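# Hang a power strip on two screws by its keyholes

## Task

Put the power strip's keyhole slots over the two screws so that it stays hanging level with nothing holding it, oriented so each keyhole's narrow end is uppermost.

## Robot and tools

Robot: two arms, left_arm and right_arm, each ending in a two-finger gripper. The fingers point along the gripper's +z axis and spread along its y axis. The reported end_effector_position is the spot between the finger pads, roughly 1 cm short of the tips.

Frames: the scene frame has its origin at table-top height, halfway between the nominal arm bases, with +z up, +x out over the table and left_arm on the +y side. Arm names do not match image sides. The measured bases are left_arm at (-0.044, +0.315, 0) m, quat_wxyz (+1.000, 0, 0, +0.006), and right_arm at (+0.022, -0.285, 0) m, quat_wxyz (+1.000, 0, 0, -0.007). Each arm reports its hand pose, velocities, targets and wrist-camera pose in its own base frame. Fixed cameras and the table use the scene frame. Printed poses may be a few centimetres off, worse at long reach.

execute_actions(actions, cameras): actions is a list of actions; each action is a table of up to 15 rows, one row per 1/30 s step, and a short table repeats its final row to fill 15 steps. Every row has 14 numbers in [-1, 1]: left_arm dx, dy, dz, rx, ry, rz, opening, then the same seven for right_arm. The six pose numbers are an offset, not a pose, measured from that arm's Hand target as it was when the action began, along that arm's base axes; rotation turns about the Hand target's position, and rx, ry, rz form a single rotation vector. Every row counts from the same start, so within an action rows do not add up, but sending the same offset in a new action moves the arm further. Scale: 1.0 equals 0.6 m or 180 degrees. A translation longer than 1.0 is shortened. Opening is absolute: +1 fully open (0.094 m), -1 closed. All zeros re-requests the current Hand target. An empty actions list returns the state plus images from every camera.

move(target, speed, blend, opening_speed, grip_force, blocking, cameras): target is one 14-number row laid out as above, or a list of up to 15 such rows, every row an offset from the same starting Hand targets (not chained). Paths are straight, all arms finish together, and the whole move is capped at 10 s. speed is m/s, 0.002 to 2.9 (default 0.25), one value or one per target; rotation rate is capped at twice it in rad/s. blend in metres rounds corners at intermediate targets; 0 stops at each. opening_speed is how fast openings change per second on the -1..+1 scale, at least 0.2. grip_force is newtons per pad, 10 to 50, one value or one per arm; it persists, and low values close slowly. blocking=false returns after about 0.5 s while motion continues. The result adds a move: line such as done, off_target, moving, held or fault; limits=paced means the pose was clipped, limits=held means steps were withheld. Moves do not avoid obstacles or the other arm. Avoid paths near an arm's own base, which can flip its shoulder.

wait(seconds 0 to 10, cameras): let time pass holding commands. stop(cameras): brake a running move. zoom_image(camera, region [x0, y0, x1, y1], max 504 by 504 px): enlarge part of a camera's newest image. finished_scene(scene): ends the current scene, given its number; irreversible, so call it only when the strip hangs by itself.

Cameras: cam_head_left, cam_head_right, cam_high, cam_low (504x504), cam_left_wrist, cam_right_wrist (672x504 fisheye). cameras takes names, ["all"] or []; an unknown name invalidates the call. Calibrations may be off by a couple of degrees and millimetres.

Results: Hand target is the last commanded pose after clipping; the next offsets start from it. The gripper often rests short of it by up to a few centimetres because of friction and weight; that is not proof of contact. Resending zeros re-asks; if still short, send the gap as an offset. Orientation commands are clipped to within 40 degrees of the current orientation each step. grip_measured gives opening on the command scale (reads slightly wide when empty, narrower than a squeezed part). grip_effort_nm is motor effort, negative closing, not pad force. Joint torques include gravity; positive means toward larger joint numbers. Joint ranges (rad): waist -2.618 to 3.054, shoulder 0 to 3.142, elbow 0 to 3.142 (straight 2.901), wrist pitch and yaw -1.571 to 1.571, wrist roll -2.094 to 2.094. Tool commands lists current commands; a 0 opening is itself a command, so resend the current opening to keep a gripper as it is.

Cautions: do not let the strip fall off the table or drop far; do not release it while it moves; avoid fast impacts or hard pushes on the screws, wall or table; keep the arms, grippers and wrist-camera cables apart and off fixtures, since arm-to-arm presses can fail the scene and a cable touch counts as contact. A blocked arm keeps pushing until commanded back past its gripper. Holding loads or stretching heats motors: MOTOR HOT appears near 75 °C, a fault folds the arm at 90 °C. Objects may get a brief random nudge. Close slowly on fragile parts; open well above grip_measured to release.

Each tool is called by a JSON object that holds its "name" and its "arguments", one argument or row to a line.

## Session

{"name": "execute_actions", "arguments": {
  "actions": []
}}

Scene clock: 0.00 s.
left_arm: end_effector_position=(+0.3792, +0.0310, +0.1306) grip_measured=+1.000 grip_effort_nm=n/a end_effector_quat_wxyz=(+0.662, -0.071, +0.738, +0.114) | right_arm: end_effector_position=(+0.3566, -0.0397, +0.1261) grip_measured=+1.000 grip_effort_nm=n/a end_effector_quat_wxyz=(+0.677, +0.089, +0.730, -0.023)
Joint positions: left_arm=[-0.083 1.596 0.236 1.255 -0.347 0.038 0.094] | right_arm=[-0.071 1.572 0.122 1.369 0.084 0.094 0.094]
Joint velocities: within noise
Joint torques (N m): no reading
Heat: left arm: 51 °C; right arm: 47 °C.
Hand target: left_arm +0.3826, +0.0316, +0.1445; +0.678, -0.078, +0.723, +0.111 | right_arm +0.3592, -0.0395, +0.1343; +0.687, +0.086, +0.721, -0.024
Tool commands: left_gripper/opening=+1.0 right_gripper/opening=+1.0

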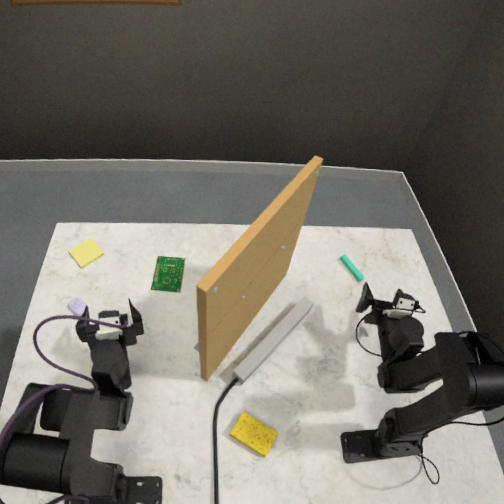

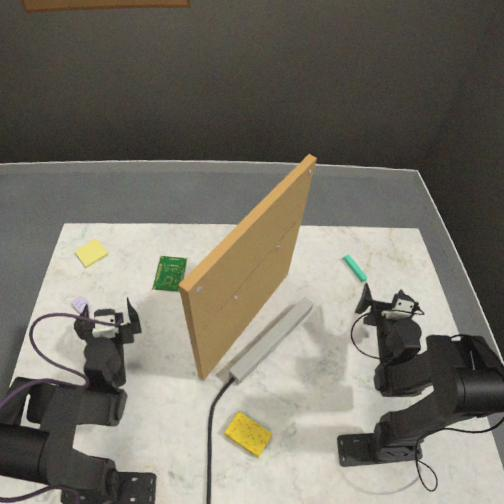

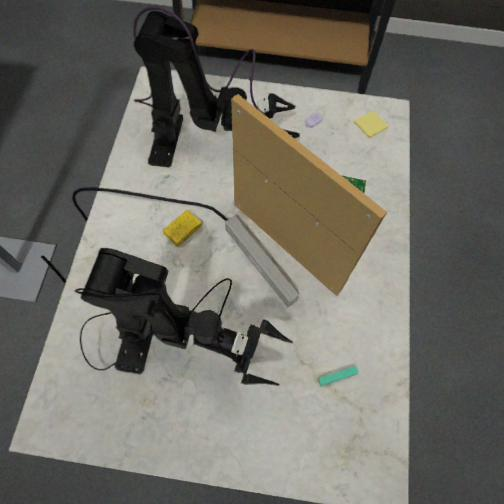

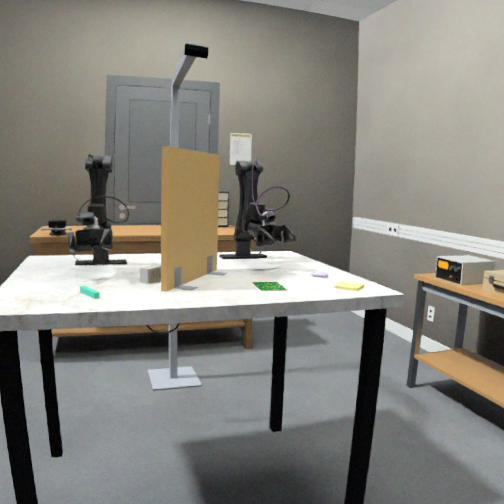

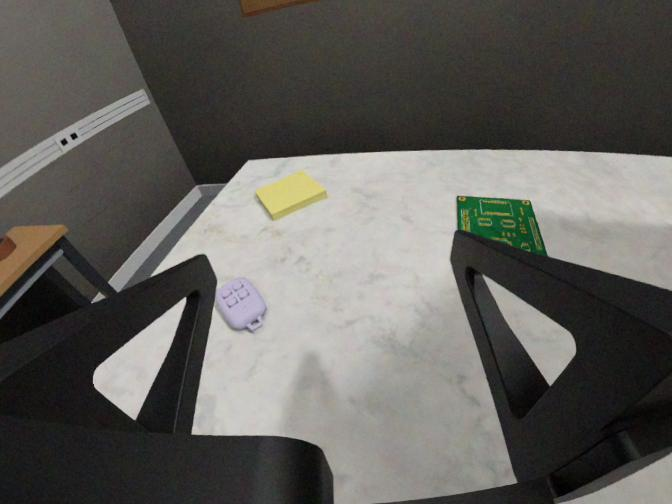

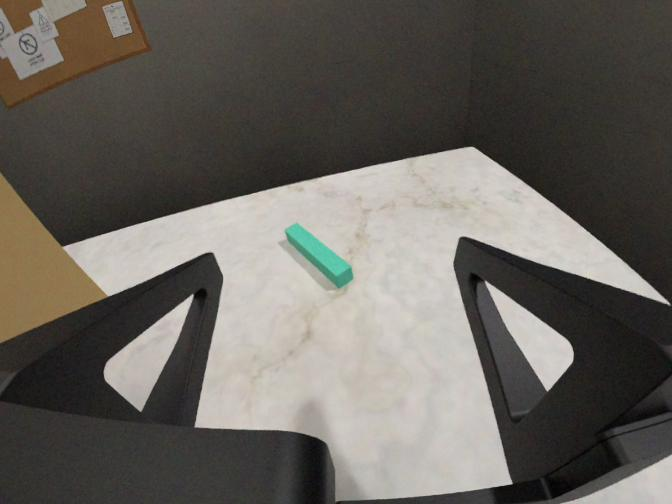

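{"name": "zoom_image", "arguments": {
  "camera": "cam_head_right",
  "region": [160, 140, 340, 400]
}}

{"name": "zoom_image", "arguments": {
  "camera": "cam_high",
  "region": [200, 80, 400, 320]
}}

{"name": "zoom_image", "arguments": {
  "camera": "cam_head_left",
  "region": [180, 140, 340, 400]
}}

{"name": "zoom_image", "arguments": {
  "camera": "cam_low",
  "region": [120, 130, 300, 310]
}}

Scaled by 1.938 from the camera's 504x504 image, which has a finer 720x720 frame.

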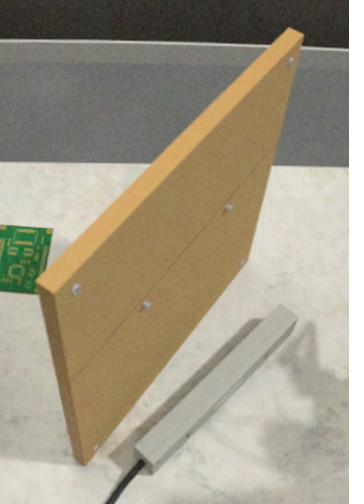

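Scaled by 2.100 from the camera's 504x504 image, which has a finer 720x720 frame.

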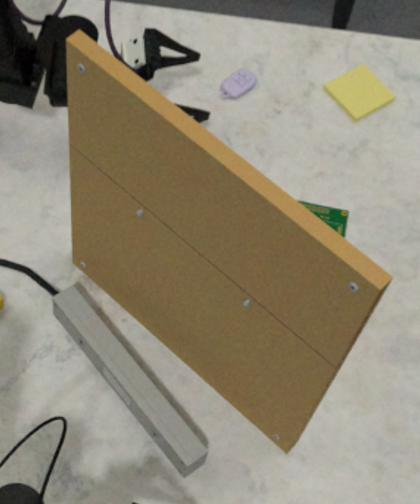

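Scaled by 1.938 from the camera's 504x504 image, which has a finer 720x720 frame.

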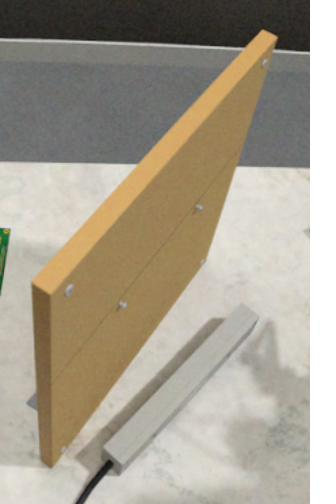

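Scaled by 2.800 from the camera's 504x504 image, which has a finer 720x720 frame.

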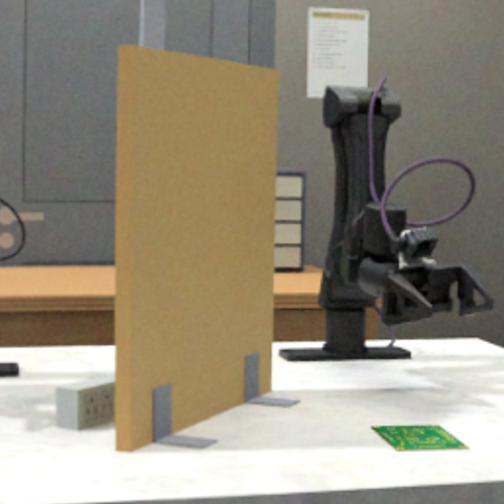

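{"name": "zoom_image", "arguments": {
  "camera": "cam_high",
  "region": [215, 205, 305, 310]
}}

{"name": "zoom_image", "arguments": {
  "camera": "cam_head_right",
  "region": [210, 290, 320, 400]
}}

{"name": "zoom_image", "arguments": {
  "camera": "cam_low",
  "region": [130, 250, 190, 300]
}}

Scaled by 4.800 from the camera's 504x504 image, which has a finer 720x720 frame.

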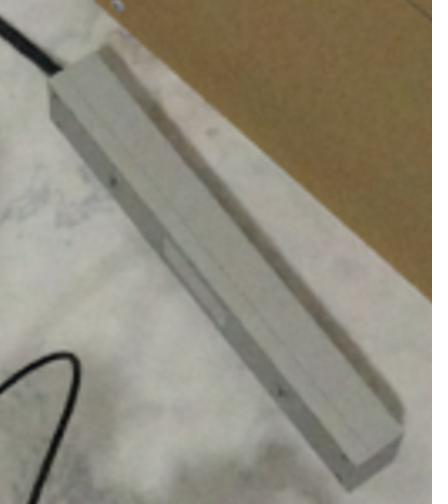

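Scaled by 4.582 from the camera's 504x504 image, which has a finer 720x720 frame.

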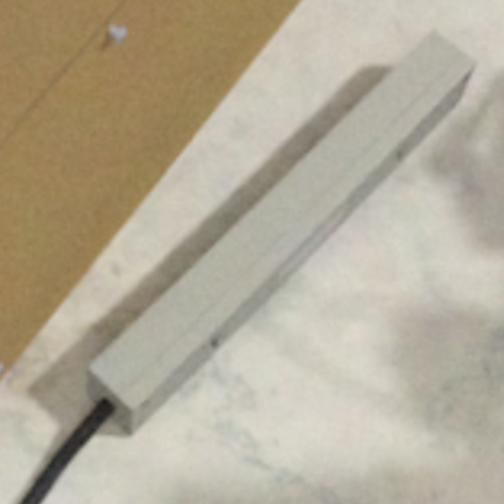

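Scaled by 8.400 from the camera's 504x504 image, which has a finer 720x720 frame.

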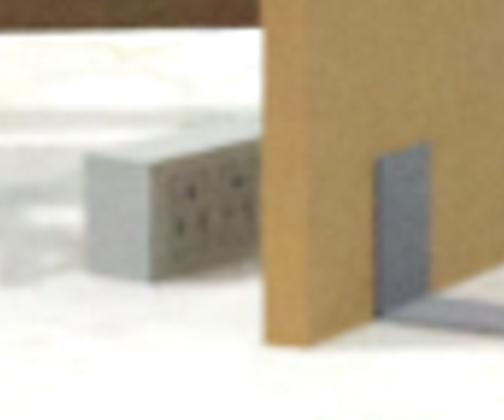

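{"name": "move", "arguments": {
  "target": [0,0,0,0,0,0,1, -0.26,0.13,0.03,0,0,0.34,1],
  "cameras": ["all"]
}}

{"name": "zoom_image", "arguments": {
  "camera": "cam_right_wrist",
  "region": [130, 80, 540, 400]
}}

Scene clock: 81.03 s.
left_arm: end_effector_position=(+0.3792, +0.0310, +0.1306) grip_measured=+1.000 grip_effort_nm=-0.02 end_effector_quat_wxyz=(+0.662, -0.071, +0.738, +0.114) | right_arm: end_effector_position=(+0.2224, +0.0376, +0.1576) grip_measured=+1.000 grip_effort_nm=-0.02 end_effector_quat_wxyz=(+0.641, -0.252, +0.661, +0.298)
Joint positions: left_arm=[-0.083 1.596 0.236 1.255 -0.347 0.038 0.094] | right_arm=[-0.766 1.026 0.011 0.87 -1.565 -0.074 0.094]
Joint torques (N m): left_arm=[-0.06 -5.45 5.67 1.88 -0.05 -0.03] | right_arm=[0.21 -1.59 3.82 0.35 -0.21 -0.08]
Heat: left arm: 51 °C; right arm: 46 °C.
Hand target: left_arm +0.3826, +0.0316, +0.1445; +0.678, -0.078, +0.723, +0.111 | right_arm +0.2032, +0.0385, +0.1523; +0.603, -0.293, +0.665, +0.329
Off the commanded pose: left_arm 0.014 m, 3 deg | right_arm 0.020 m, 7 deg.
joint sent to its limit (right arm) — joint 5 (wrist yaw), lower limit. The joint targets are off in position and orientation.
move: off_target (left_arm, right_arm)
camera_calibration:
cam_right_wrist: T_world_to_cam=[[0.700563, -0.699242, -0.142382, -0.109152], [-0.503797, -0.343345, -0.792656, 0.256686], [0.505372, 0.627036, -0.592811, 0.0628243], [0, 0, 0, 1]] pos_world=[0.174035, -0.0275847, 0.225165]

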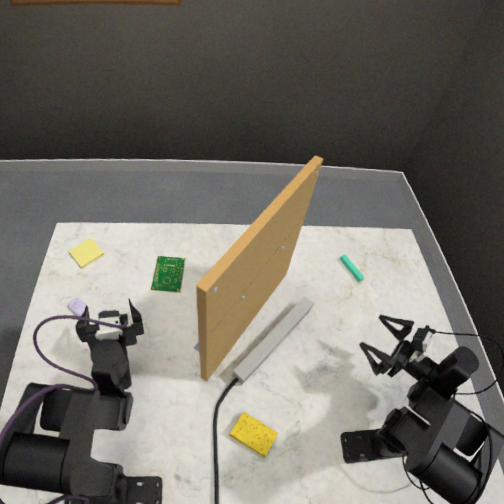

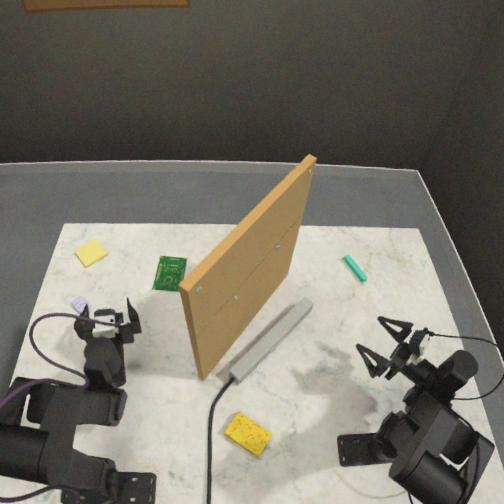

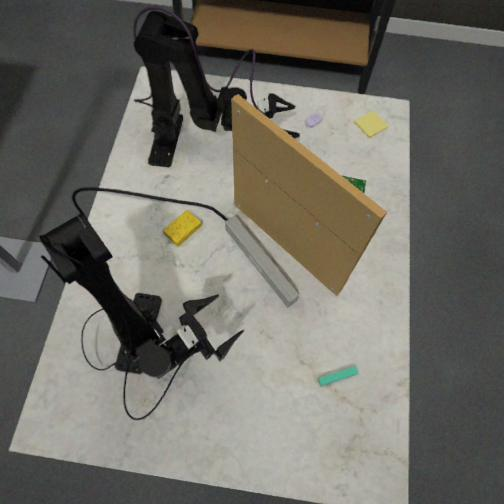

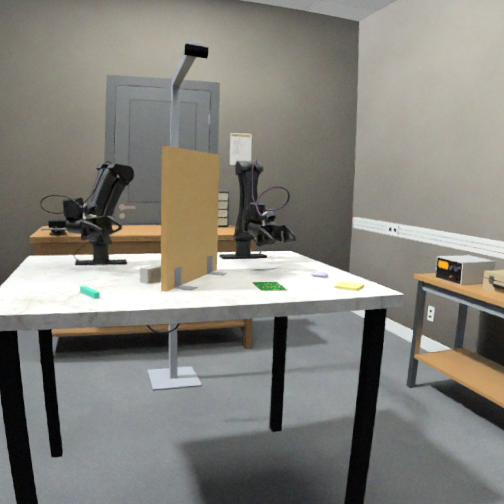

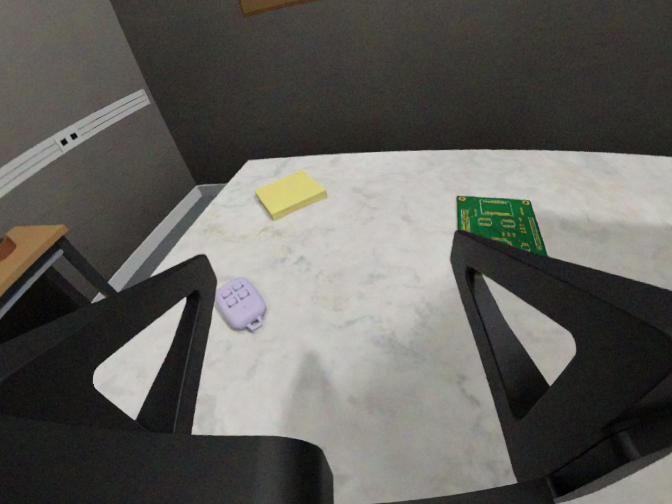

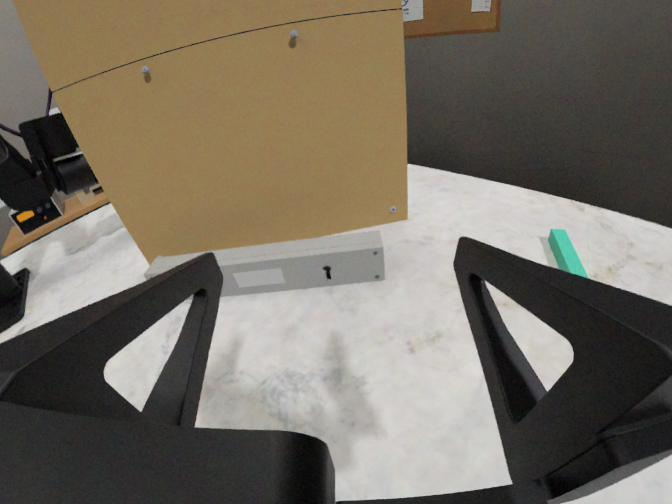

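Scaled by 1.229 from the camera's 672x504 image, which has a finer 960x720 frame.

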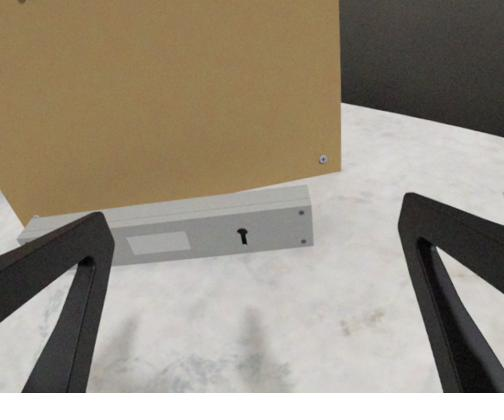

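{"name": "move", "arguments": {
  "target": [
    [0,0,0,0,0,0,1, 0.0,0.1,0.1,-0.0282,0.2627,-0.2020,0.28],
    [0,0,0,0,0,0,1, 0.058,0.327,0.1,-0.0563,0.5253,-0.4039,0.28]
  ],
  "blend": [0.05,0],
  "cameras": ["all"]
}}

Scene clock: 145.13 s.
left_arm: end_effector_position=(+0.3792, +0.0310, +0.1306) grip_measured=+1.000 grip_effort_nm=-0.02 end_effector_quat_wxyz=(+0.662, -0.071, +0.738, +0.114) | right_arm: end_effector_position=(+0.2336, +0.2344, +0.2063) grip_measured=+0.282 grip_effort_nm=-0.12 end_effector_quat_wxyz=(+0.015, +0.374, +0.926, +0.038)
Joint positions: left_arm=[-0.083 1.596 0.236 1.255 -0.347 0.038 0.094] | right_arm=[0.783 1.764 1.84 -1.564 -0.002 1.551 0.06]
Joint torques (N m): left_arm=[-0.12 -5.44 5.75 1.91 -0.05 -0.03] | right_arm=[-0.28 -6.53 7.87 -0.25 -0.03 0.09]
Heat: left arm: 51 °C; right arm: 46 °C.
Hand target: left_arm +0.3826, +0.0316, +0.1445; +0.678, -0.078, +0.723, +0.111 | right_arm +0.2380, +0.2347, +0.2123; +0.000, +0.383, +0.924, +0.000
Off the commanded pose: left_arm 0.014 m, 3 deg | right_arm 0.007 m, 5 deg.
joint sent to its limit (right arm) — joint 4 (wrist pitch), lower limit. The joint targets are off in position and orientation.
move: off_target (left_arm, right_arm)
camera_calibration:
cam_right_wrist: T_world_to_cam=[[-0.742574, -0.666091, -0.0700522, 0.341873], [-0.564776, 0.566516, 0.600073, -0.117833], [-0.360017, 0.485162, -0.796872, 0.240134], [0, 0, 0, 1]] pos_world=[0.273769, 0.177969, 0.286014]

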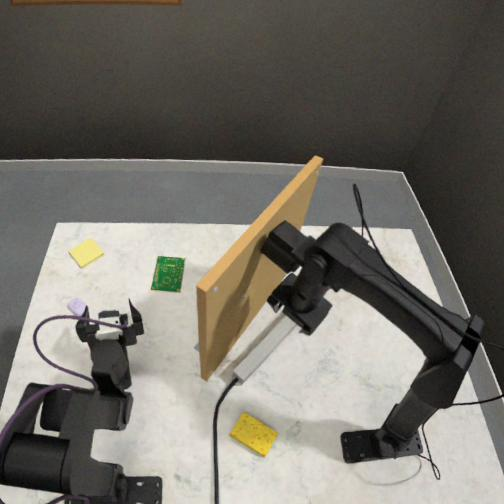

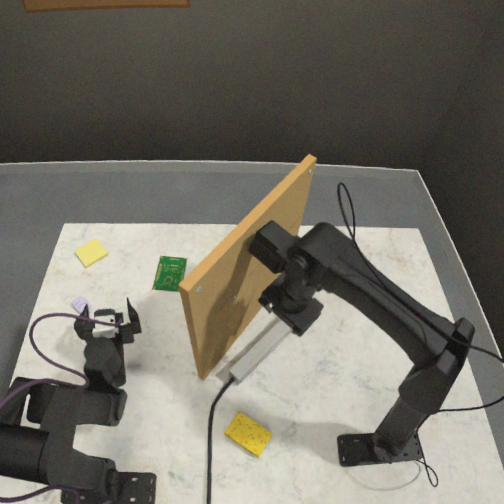

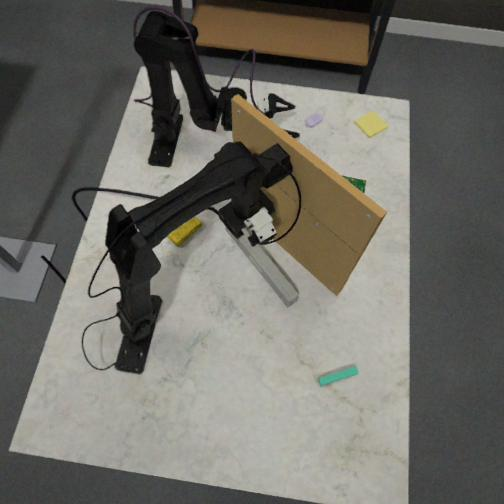

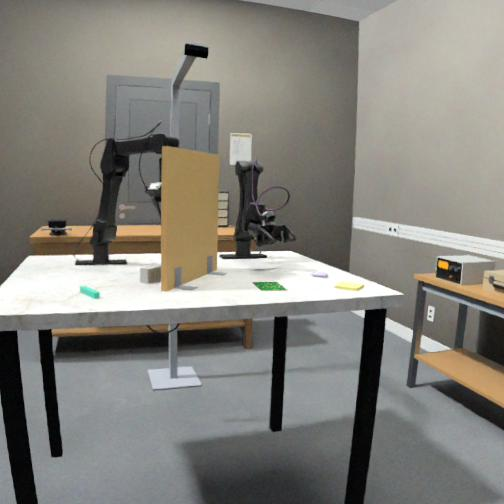

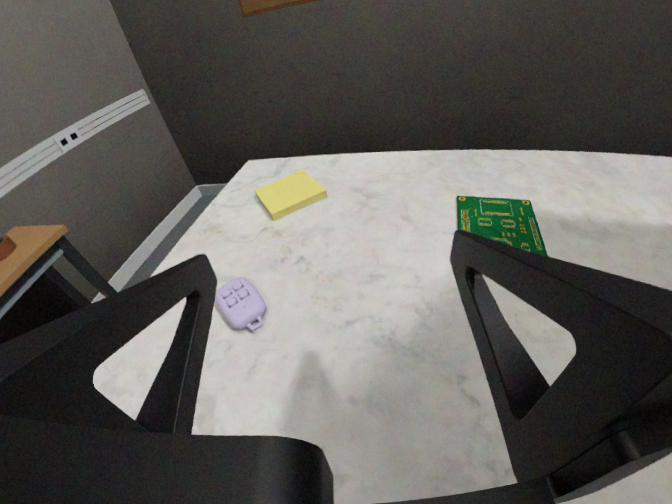

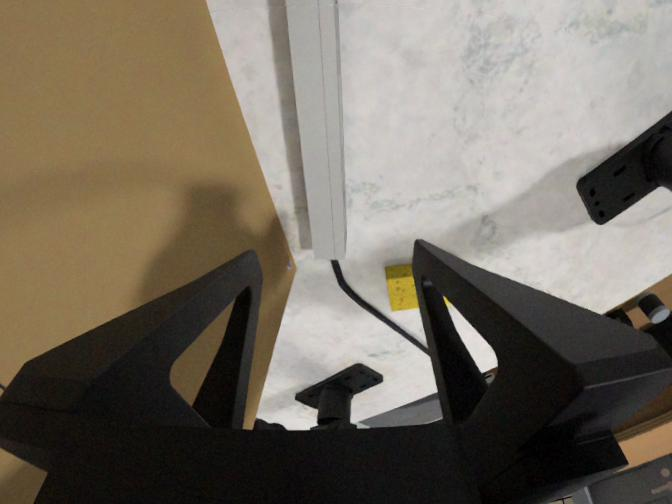

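{"name": "move", "arguments": {
  "target": [0,0,0,0,0,0,1, 0.049,-0.021,-0.18,0,0,0,0.28],
  "cameras": ["cam_right_wrist","cam_high","cam_head_right"]
}}

Scene clock: 182.17 s.
left_arm: end_effector_position=(+0.3792, +0.0310, +0.1306) grip_measured=+1.000 grip_effort_nm=-0.02 end_effector_quat_wxyz=(+0.662, -0.071, +0.738, +0.114) | right_arm: end_effector_position=(+0.2495, +0.2081, +0.1195) grip_measured=+0.282 grip_effort_nm=-0.12 end_effector_quat_wxyz=(-0.013, +0.384, +0.923, -0.020)
Joint positions: left_arm=[-0.083 1.596 0.236 1.255 -0.347 0.038 0.094] | right_arm=[0.689 1.819 1.56 -1.36 -0.005 1.477 0.06]
Joint torques (N m): left_arm=[-0.05 -5.41 5.68 1.91 -0.06 -0.01] | right_arm=[-0.34 -4.86 4.78 0.52 -0.03 0]
Heat: left arm: 51 °C; right arm: 47 °C.
Hand target: left_arm +0.3826, +0.0316, +0.1445; +0.678, -0.078, +0.723, +0.111 | right_arm +0.2674, +0.2221, +0.1043; +0.000, +0.383, +0.924, +0.000
Off the commanded pose: left_arm 0.014 m, 3 deg | right_arm 0.027 m, 3 deg.
move: off_target (left_arm, right_arm)
camera_calibration:
cam_right_wrist: T_world_to_cam=[[-0.756105, -0.651695, 0.0599924, 0.314918], [-0.494232, 0.628686, 0.600407, -0.0725211], [-0.428998, 0.424321, -0.797441, 0.219446], [0, 0, 0, 1]] pos_world=[0.296411, 0.157708, 0.199645]
Images, in order (width x height): cam_head_right 504x504, cam_high 504x504, cam_right_wrist 672x504.

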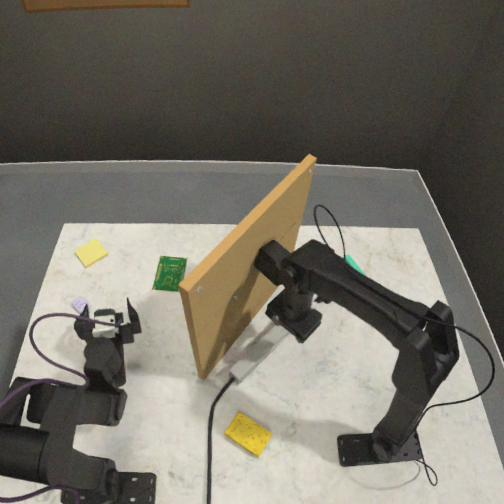

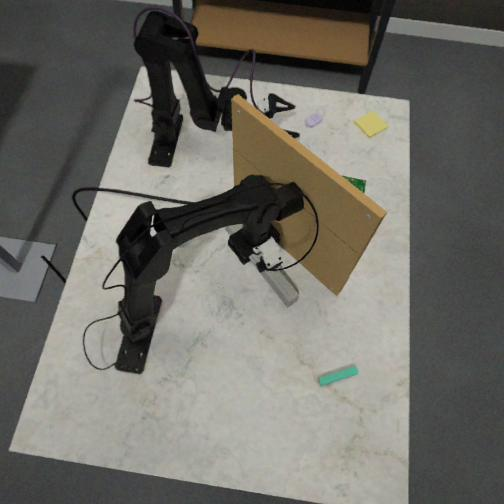

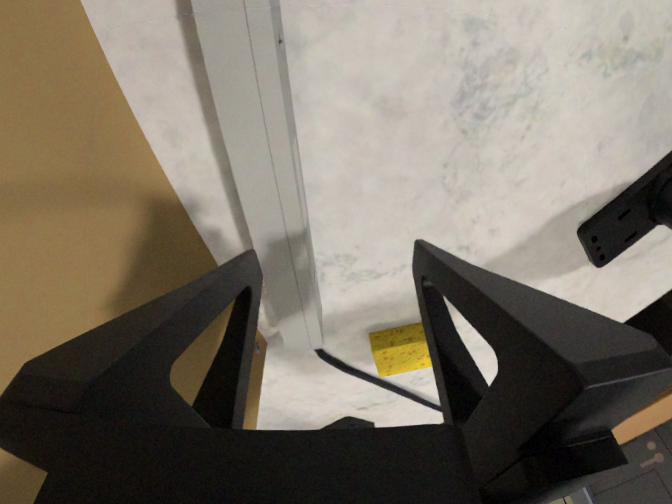

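{"name": "move", "arguments": {
  "target": [0,0,0,0,0,0,1, 0.0425,0.0425,0,0,0,0.0194,0.28],
  "cameras": ["cam_right_wrist","cam_high","cam_head_right"],
  "speed": 0.12
}}

Scene clock: 209.63 s.
left_arm: end_effector_position=(+0.3792, +0.0310, +0.1306) grip_measured=+1.000 grip_effort_nm=-0.02 end_effector_quat_wxyz=(+0.662, -0.071, +0.738, +0.114) | right_arm: end_effector_position=(+0.2331, +0.1946, +0.1328) grip_measured=+0.282 grip_effort_nm=-0.12 end_effector_quat_wxyz=(-0.043, +0.359, +0.930, -0.072)
Joint positions: left_arm=[-0.083 1.596 0.236 1.255 -0.347 0.038 0.094] | right_arm=[0.689 1.853 1.643 -1.529 -0.005 1.425 0.06]
Joint torques (N m): left_arm=[-0.09 -5.48 5.79 1.92 -0.06 -0.01] | right_arm=[0.44 0.68 10.66 1.29 -0.02 -0.04]
Heat: left arm: 51 °C; right arm: 45 °C.
Hand target: left_arm +0.3826, +0.0316, +0.1445; +0.678, -0.078, +0.723, +0.111 | right_arm +0.2929, +0.2476, +0.1043; +0.000, +0.354, +0.935, +0.000
Off the commanded pose: left_arm 0.014 m, 3 deg | right_arm 0.085 m, 10 deg.
move: off_target (left_arm, right_arm)
camera_calibration:
cam_right_wrist: T_world_to_cam=[[-0.710022, -0.681311, 0.178, 0.272319], [-0.469903, 0.646679, 0.600831, -0.0893663], [-0.524462, 0.34296, -0.779306, 0.264451], [0, 0, 0, 1]] pos_world=[0.290053, 0.152629, 0.21131]
Images, in order (width x height): cam_head_right 504x504, cam_high 504x504, cam_right_wrist 672x504.

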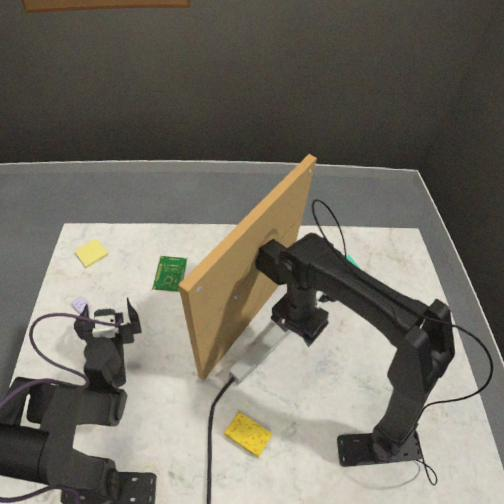

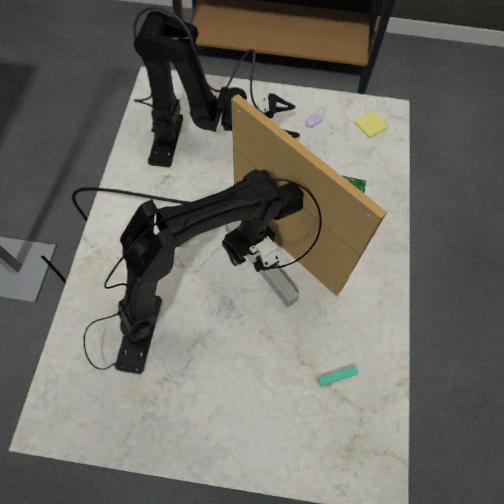

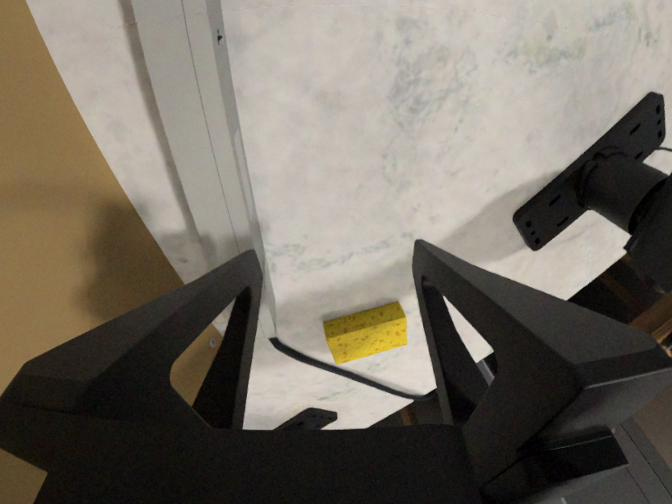

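{"name": "move", "arguments": {
  "target": [
    [0,0,0,0,0,0,1, -0.155,-0.146,0.07,0,0,0,0.5],
    [0,0,0,0,0,0,1, -0.155,-0.146,0.07,0.1174,-0.1021,0,0.5]
  ],
  "cameras": ["cam_right_wrist","cam_high","cam_head_right","cam_head_left"],
  "blend": [0.02,0]
}}

Scene clock: 231.23 s.
left_arm: end_effector_position=(+0.3792, +0.0310, +0.1306) grip_measured=+1.000 grip_effort_nm=-0.02 end_effector_quat_wxyz=(+0.662, -0.071, +0.738, +0.114) | right_arm: end_effector_position=(+0.1971, +0.1577, +0.1426) grip_measured=+0.498 grip_effort_nm=0.09 end_effector_quat_wxyz=(+0.075, +0.351, +0.909, +0.211)
Joint positions: left_arm=[-0.083 1.596 0.236 1.255 -0.347 0.038 0.094] | right_arm=[0.585 1.075 0.905 -0.964 -0.12 1.348 0.07]
Joint torques (N m): left_arm=[-0.1 -5.48 5.65 1.89 -0.06 -0.03] | right_arm=[-0.61 -3.66 5.2 0.69 -0.11 -0.07]
Heat: left arm: 51 °C; right arm: 46 °C.
Hand target: left_arm +0.3826, +0.0316, +0.1445; +0.678, -0.078, +0.723, +0.111 | right_arm +0.1999, +0.1600, +0.1463; +0.084, +0.344, +0.907, +0.227
Off the commanded pose: left_arm 0.014 m, 3 deg | right_arm 0.005 m, 2 deg.
move: off_target (left_arm)
camera_calibration:
cam_right_wrist: T_world_to_cam=[[-0.661594, -0.618803, -0.423527, 0.286313], [-0.724183, 0.380727, 0.574983, 0.00746259], [-0.194554, 0.687117, -0.700014, 0.13527], [0, 0, 0, 1]] pos_world=[0.221145, 0.081384, 0.211661]
Images, in order (width x height): cam_head_left 504x504, cam_head_right 504x504, cam_high 504x504, cam_right_wrist 672x504.

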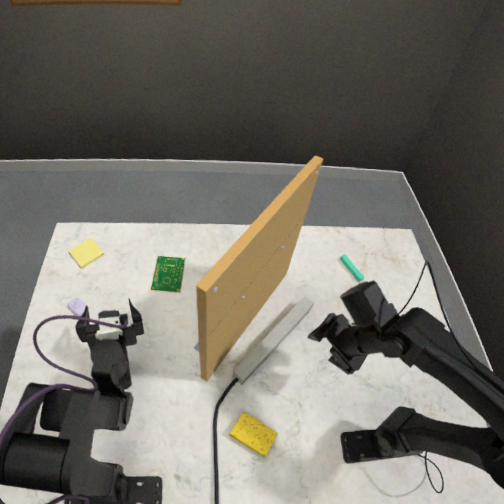

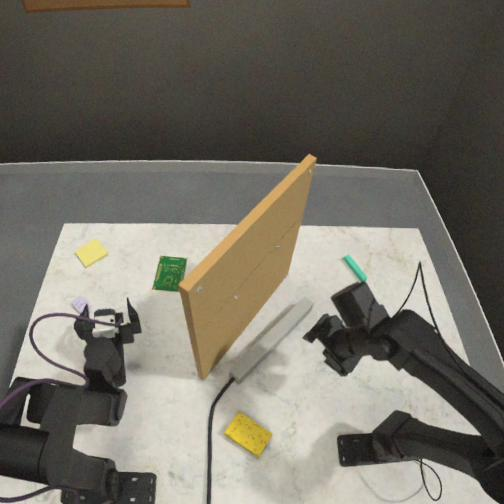

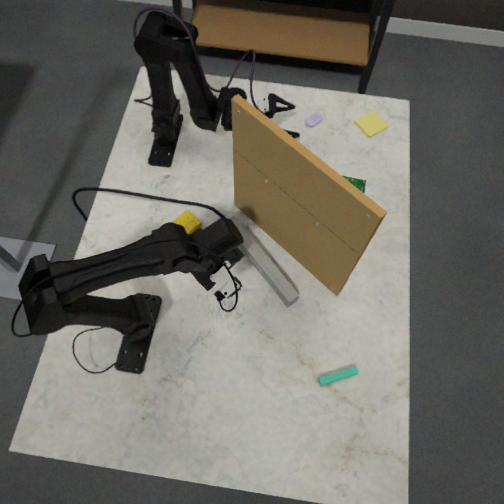

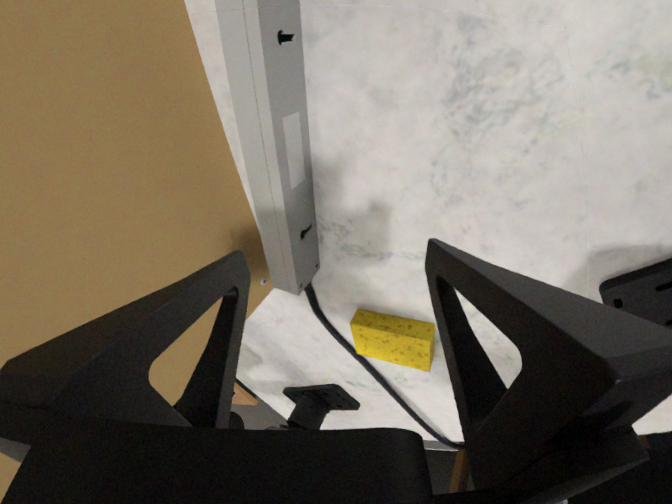

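{"name": "move", "arguments": {
  "target": [0,0,0,0,0,0,1, 0.1235,0.12,-0.06,-0.0249,0.0221,-0.0194,0.36],
  "cameras": ["cam_right_wrist","cam_high","cam_head_right"],
  "speed": 0.15
}}

Scene clock: 259.03 s.
left_arm: end_effector_position=(+0.3792, +0.0310, +0.1306) grip_measured=+1.000 grip_effort_nm=-0.02 end_effector_quat_wxyz=(+0.662, -0.071, +0.738, +0.114) | right_arm: end_effector_position=(+0.2599, +0.2237, +0.0975) grip_measured=+0.362 grip_effort_nm=-0.12 end_effector_quat_wxyz=(+0.053, +0.377, +0.911, +0.158)
Joint positions: left_arm=[-0.083 1.596 0.236 1.255 -0.347 0.038 0.094] | right_arm=[0.677 1.549 1.117 -0.809 -0.058 1.471 0.064]
Joint torques (N m): left_arm=[-0.06 -5.42 5.72 1.91 -0.05 -0.02] | right_arm=[0.43 -5.56 8.64 0.44 0.09 0.08]
Heat: left arm: 51 °C; right arm: 44 °C.
Hand target: left_arm +0.3826, +0.0316, +0.1445; +0.678, -0.078, +0.723, +0.111 | right_arm +0.2740, +0.2320, +0.1103; +0.073, +0.375, +0.907, +0.177
Off the commanded pose: left_arm 0.014 m, 3 deg | right_arm 0.021 m, 3 deg.
move: off_target (left_arm, right_arm)
camera_calibration:
cam_right_wrist: T_world_to_cam=[[-0.721822, -0.61707, -0.313365, 0.354069], [-0.653184, 0.457766, 0.603159, 0.0152412], [-0.228744, 0.640058, -0.733486, 0.0931578], [0, 0, 0, 1]] pos_world=[0.286839, 0.151882, 0.17009]
Images, in order (width x height): cam_head_right 504x504, cam_high 504x504, cam_right_wrist 672x504.

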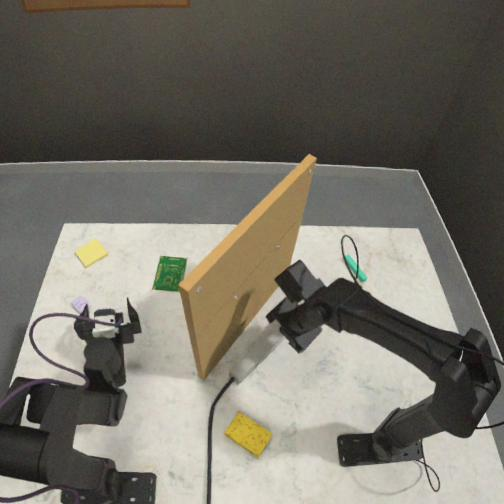

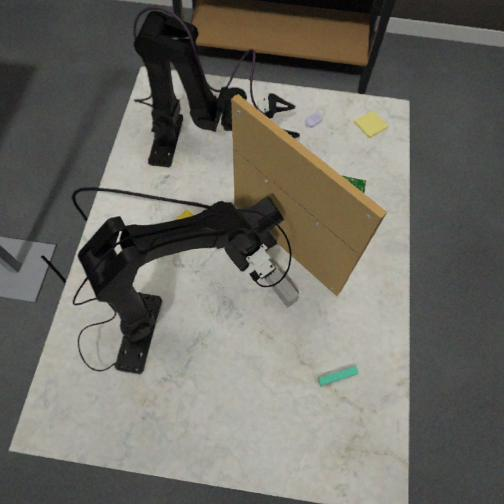

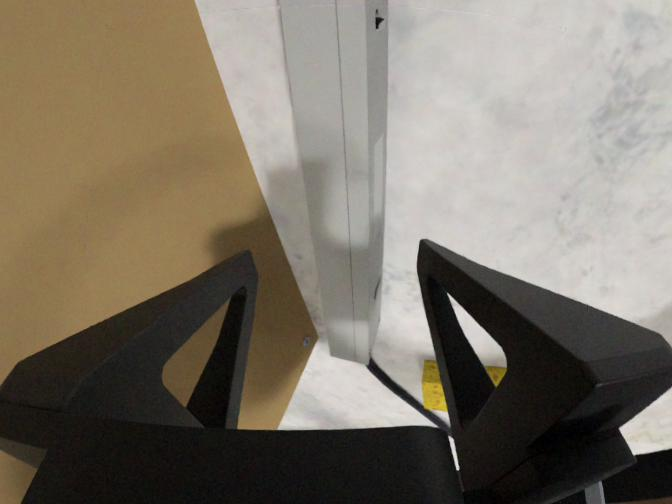

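{"name": "move", "arguments": {
  "target": [0,0,0,0,0,0,1, 0.0117,0.01,-0.07,0,0,0,0.36],
  "cameras": ["cam_right_wrist","cam_high"],
  "speed": 0.1
}}

Scene clock: 277.70 s.
left_arm: end_effector_position=(+0.3792, +0.0310, +0.1306) grip_measured=+1.000 grip_effort_nm=-0.02 end_effector_quat_wxyz=(+0.662, -0.071, +0.738, +0.114) | right_arm: end_effector_position=(+0.2769, +0.2374, +0.0708) grip_measured=+0.362 grip_effort_nm=-0.12 end_effector_quat_wxyz=(+0.062, +0.376, +0.908, +0.176)
Joint positions: left_arm=[-0.083 1.596 0.236 1.255 -0.347 0.038 0.094] | right_arm=[0.677 1.625 1.07 -0.645 -0.058 1.473 0.064]
Joint torques (N m): left_arm=[-0.08 -5.41 5.71 1.89 -0.05 -0.03] | right_arm=[0.43 -6.22 5.15 0.55 0.09 0.06]
Heat: left arm: 50 °C; right arm: 44 °C.
Hand target: left_arm +0.3826, +0.0316, +0.1445; +0.678, -0.078, +0.723, +0.111 | right_arm +0.2810, +0.2380, +0.0683; +0.073, +0.375, +0.907, +0.177
Off the commanded pose: left_arm 0.014 m, 3 deg | right_arm 0.005 m, 1 deg.
move: off_target (left_arm)
camera_calibration:
cam_right_wrist: T_world_to_cam=[[-0.712089, -0.60727, -0.352351, 0.364178], [-0.67164, 0.443015, 0.593833, 0.0454765], [-0.20452, 0.659515, -0.723334, 0.0566838], [0, 0, 0, 1]] pos_world=[0.301464, 0.163624, 0.142314]
Images, in order (width x height): cam_high 504x504, cam_right_wrist 672x504.

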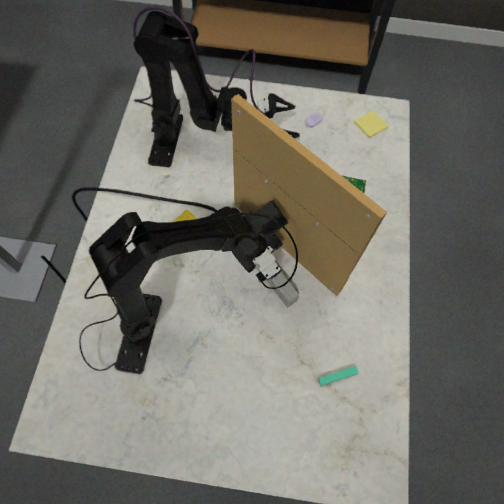

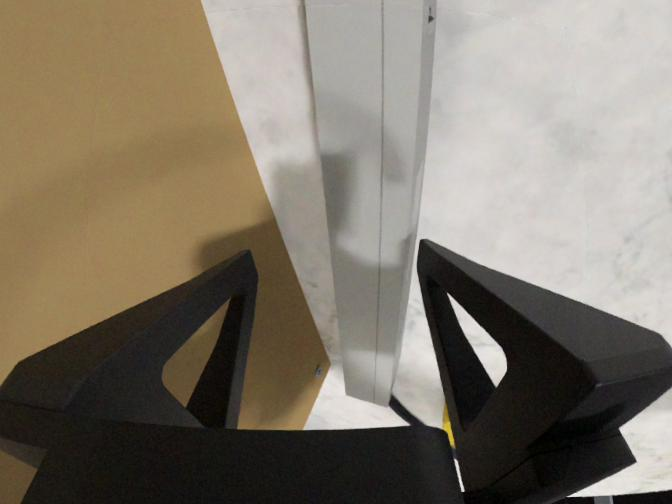

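{"name": "move", "arguments": {
  "target": [0,0,0,0,0,0,1, 0,0,-0.056,0,0,0,0.36],
  "cameras": ["cam_right_wrist","cam_head_right","cam_high"],
  "speed": 0.08
}}

Scene clock: 286.83 s.
left_arm: end_effector_position=(+0.3792, +0.0310, +0.1306) grip_measured=+1.000 grip_effort_nm=-0.02 end_effector_quat_wxyz=(+0.662, -0.071, +0.738, +0.114) | right_arm: end_effector_position=(+0.2779, +0.2382, +0.0386) grip_measured=+0.362 grip_effort_nm=-0.13 end_effector_quat_wxyz=(+0.063, +0.375, +0.907, +0.178)
Joint positions: left_arm=[-0.083 1.596 0.236 1.255 -0.347 0.038 0.094] | right_arm=[0.677 1.674 0.984 -0.506 -0.058 1.473 0.064]
Joint torques (N m): left_arm=[-0.1 -5.42 5.72 1.9 -0.06 -0.03] | right_arm=[0.49 -6.17 4.94 0.58 0.07 0.03]
Heat: left arm: 50 °C; right arm: 44 °C.
Hand target: left_arm +0.3826, +0.0316, +0.1445; +0.678, -0.078, +0.723, +0.111 | right_arm +0.2810, +0.2380, +0.0347; +0.073, +0.375, +0.907, +0.177
Off the commanded pose: left_arm 0.014 m, 3 deg | right_arm 0.005 m, 1 deg.
move: off_target (left_arm)
camera_calibration:
cam_right_wrist: T_world_to_cam=[[-0.710795, -0.606271, -0.356659, 0.353637], [-0.673773, 0.441235, 0.592741, 0.0659889], [-0.201991, 0.661624, -0.722117, 0.0318399], [0, 0, 0, 1]] pos_world=[0.302257, 0.164218, 0.110006]
Images, in order (width x height): cam_head_right 504x504, cam_high 504x504, cam_right_wrist 672x504.

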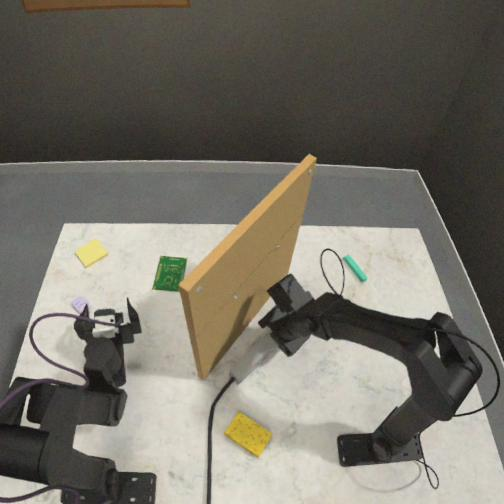

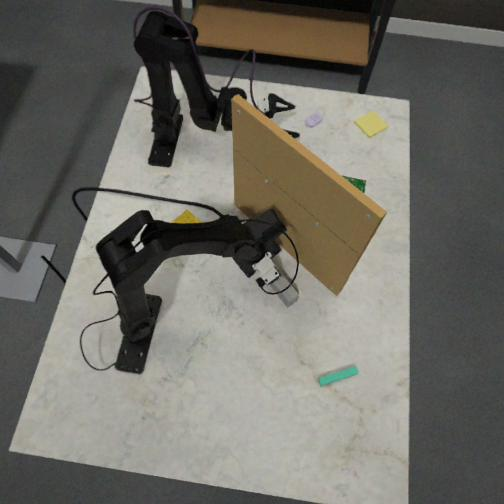

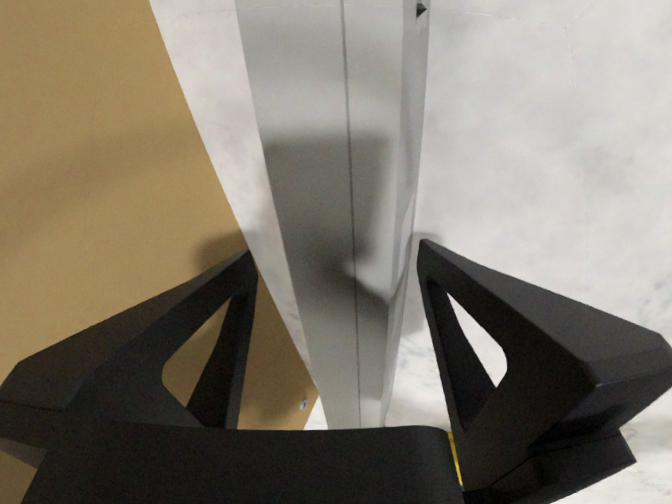

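{"name": "move", "arguments": {
  "target": [
    [0,0,0,0,0,0,1, 0,0,-0.014,0,0,0,0.36],
    [0,0,0,0,0,0,1, 0,0,-0.014,0,0,0,-0.1]
  ],
  "cameras": ["cam_right_wrist","cam_head_right","cam_high"],
  "speed": 0.08,
  "grip_force": [50,20],
  "opening_speed": 0.2
}}

Scene clock: 300.10 s.
left_arm: end_effector_position=(+0.3792, +0.0310, +0.1306) grip_measured=+1.000 grip_effort_nm=-0.02 end_effector_quat_wxyz=(+0.662, -0.071, +0.738, +0.114) | right_arm: end_effector_position=(+0.2783, +0.2382, +0.0311) grip_measured=-0.096 grip_effort_nm=-0.24 end_effector_quat_wxyz=(+0.065, +0.372, +0.909, +0.178)
Joint positions: left_arm=[-0.083 1.596 0.236 1.255 -0.347 0.038 0.094] | right_arm=[0.677 1.687 0.965 -0.472 -0.057 1.465 0.042]
Joint torques (N m): left_arm=[-0.06 -5.39 5.7 1.9 -0.05 -0.04] | right_arm=[0.47 -6.05 4.78 0.57 0.04 0.07]
Heat: left arm: 50 °C; right arm: 43 °C.
Hand target: left_arm +0.3826, +0.0316, +0.1445; +0.678, -0.078, +0.723, +0.111 | right_arm +0.2810, +0.2380, +0.0263; +0.073, +0.375, +0.907, +0.177
Off the commanded pose: left_arm 0.014 m, 3 deg | right_arm 0.005 m, 1 deg.
grip_force (N): 50, 20
move: off_target (left_arm)
camera_calibration:
cam_right_wrist: T_world_to_cam=[[-0.705323, -0.611643, -0.358348, 0.351046], [-0.679131, 0.438102, 0.588938, 0.0731184], [-0.203227, 0.658756, -0.724389, 0.0275725], [0, 0, 0, 1]] pos_world=[0.302861, 0.164518, 0.102708]
Images, in order (width x height): cam_head_right 504x504, cam_high 504x504, cam_right_wrist 672x504.

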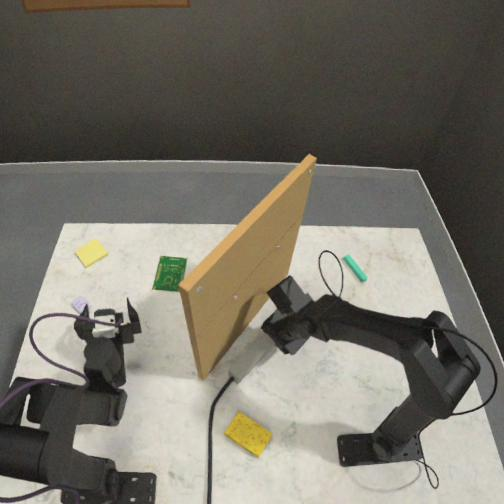

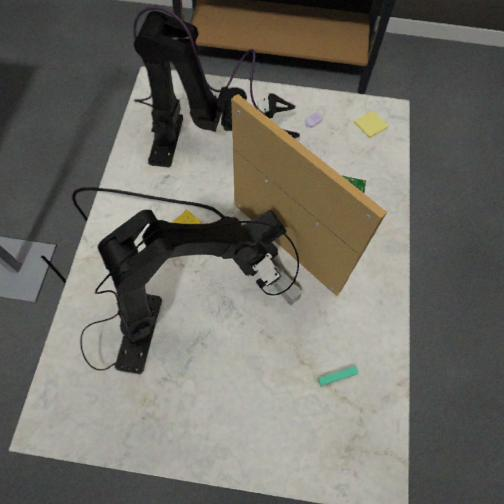

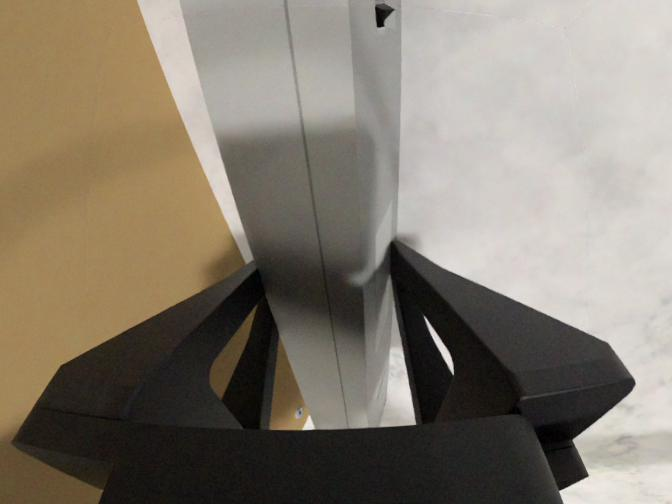

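{"name": "move", "arguments": {
  "target": [0,0,0,0,0,0,1, 0,0,0,0,0,0,-0.32],
  "cameras": ["cam_right_wrist"],
  "speed": 0.08,
  "grip_force": [50,25],
  "opening_speed": 0.2
}}

Scene clock: 308.37 s.
left_arm: end_effector_position=(+0.3792, +0.0310, +0.1306) grip_measured=+1.000 grip_effort_nm=-0.02 end_effector_quat_wxyz=(+0.662, -0.071, +0.738, +0.114) | right_arm: end_effector_position=(+0.2781, +0.2384, +0.0311) grip_measured=-0.303 grip_effort_nm=-0.59 end_effector_quat_wxyz=(+0.067, +0.369, +0.910, +0.177)
Joint positions: left_arm=[-0.083 1.596 0.236 1.255 -0.347 0.038 0.094] | right_arm=[0.68 1.687 0.965 -0.472 -0.052 1.46 0.033]
Joint torques (N m): left_arm=[-0.06 -5.38 5.74 1.9 -0.04 -0.02] | right_arm=[0.35 -6.04 4.77 0.58 0.04 0.11]
Heat: left arm: 50 °C; right arm: 43 °C.
Hand target: left_arm +0.3826, +0.0316, +0.1445; +0.678, -0.078, +0.723, +0.111 | right_arm +0.2810, +0.2380, +0.0263; +0.073, +0.375, +0.907, +0.177
Off the commanded pose: left_arm 0.014 m, 3 deg | right_arm 0.006 m, 1 deg.
grip_force (N): 50, 25
move: off_target (left_arm)
camera_calibration:
cam_right_wrist: T_world_to_cam=[[-0.700419, -0.617228, -0.358389, 0.350999], [-0.683938, 0.436864, 0.584277, 0.0746441], [-0.204065, 0.654354, -0.728133, 0.0287499], [0, 0, 0, 1]] pos_world=[0.302765, 0.165224, 0.103115]
Images, in order (width x height): cam_right_wrist 672x504.

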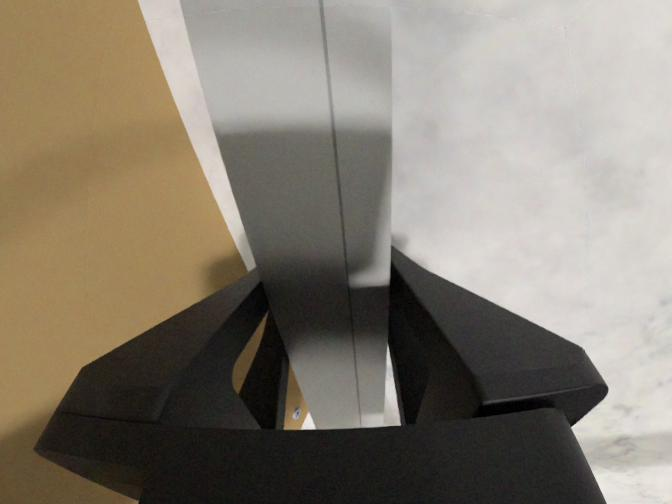

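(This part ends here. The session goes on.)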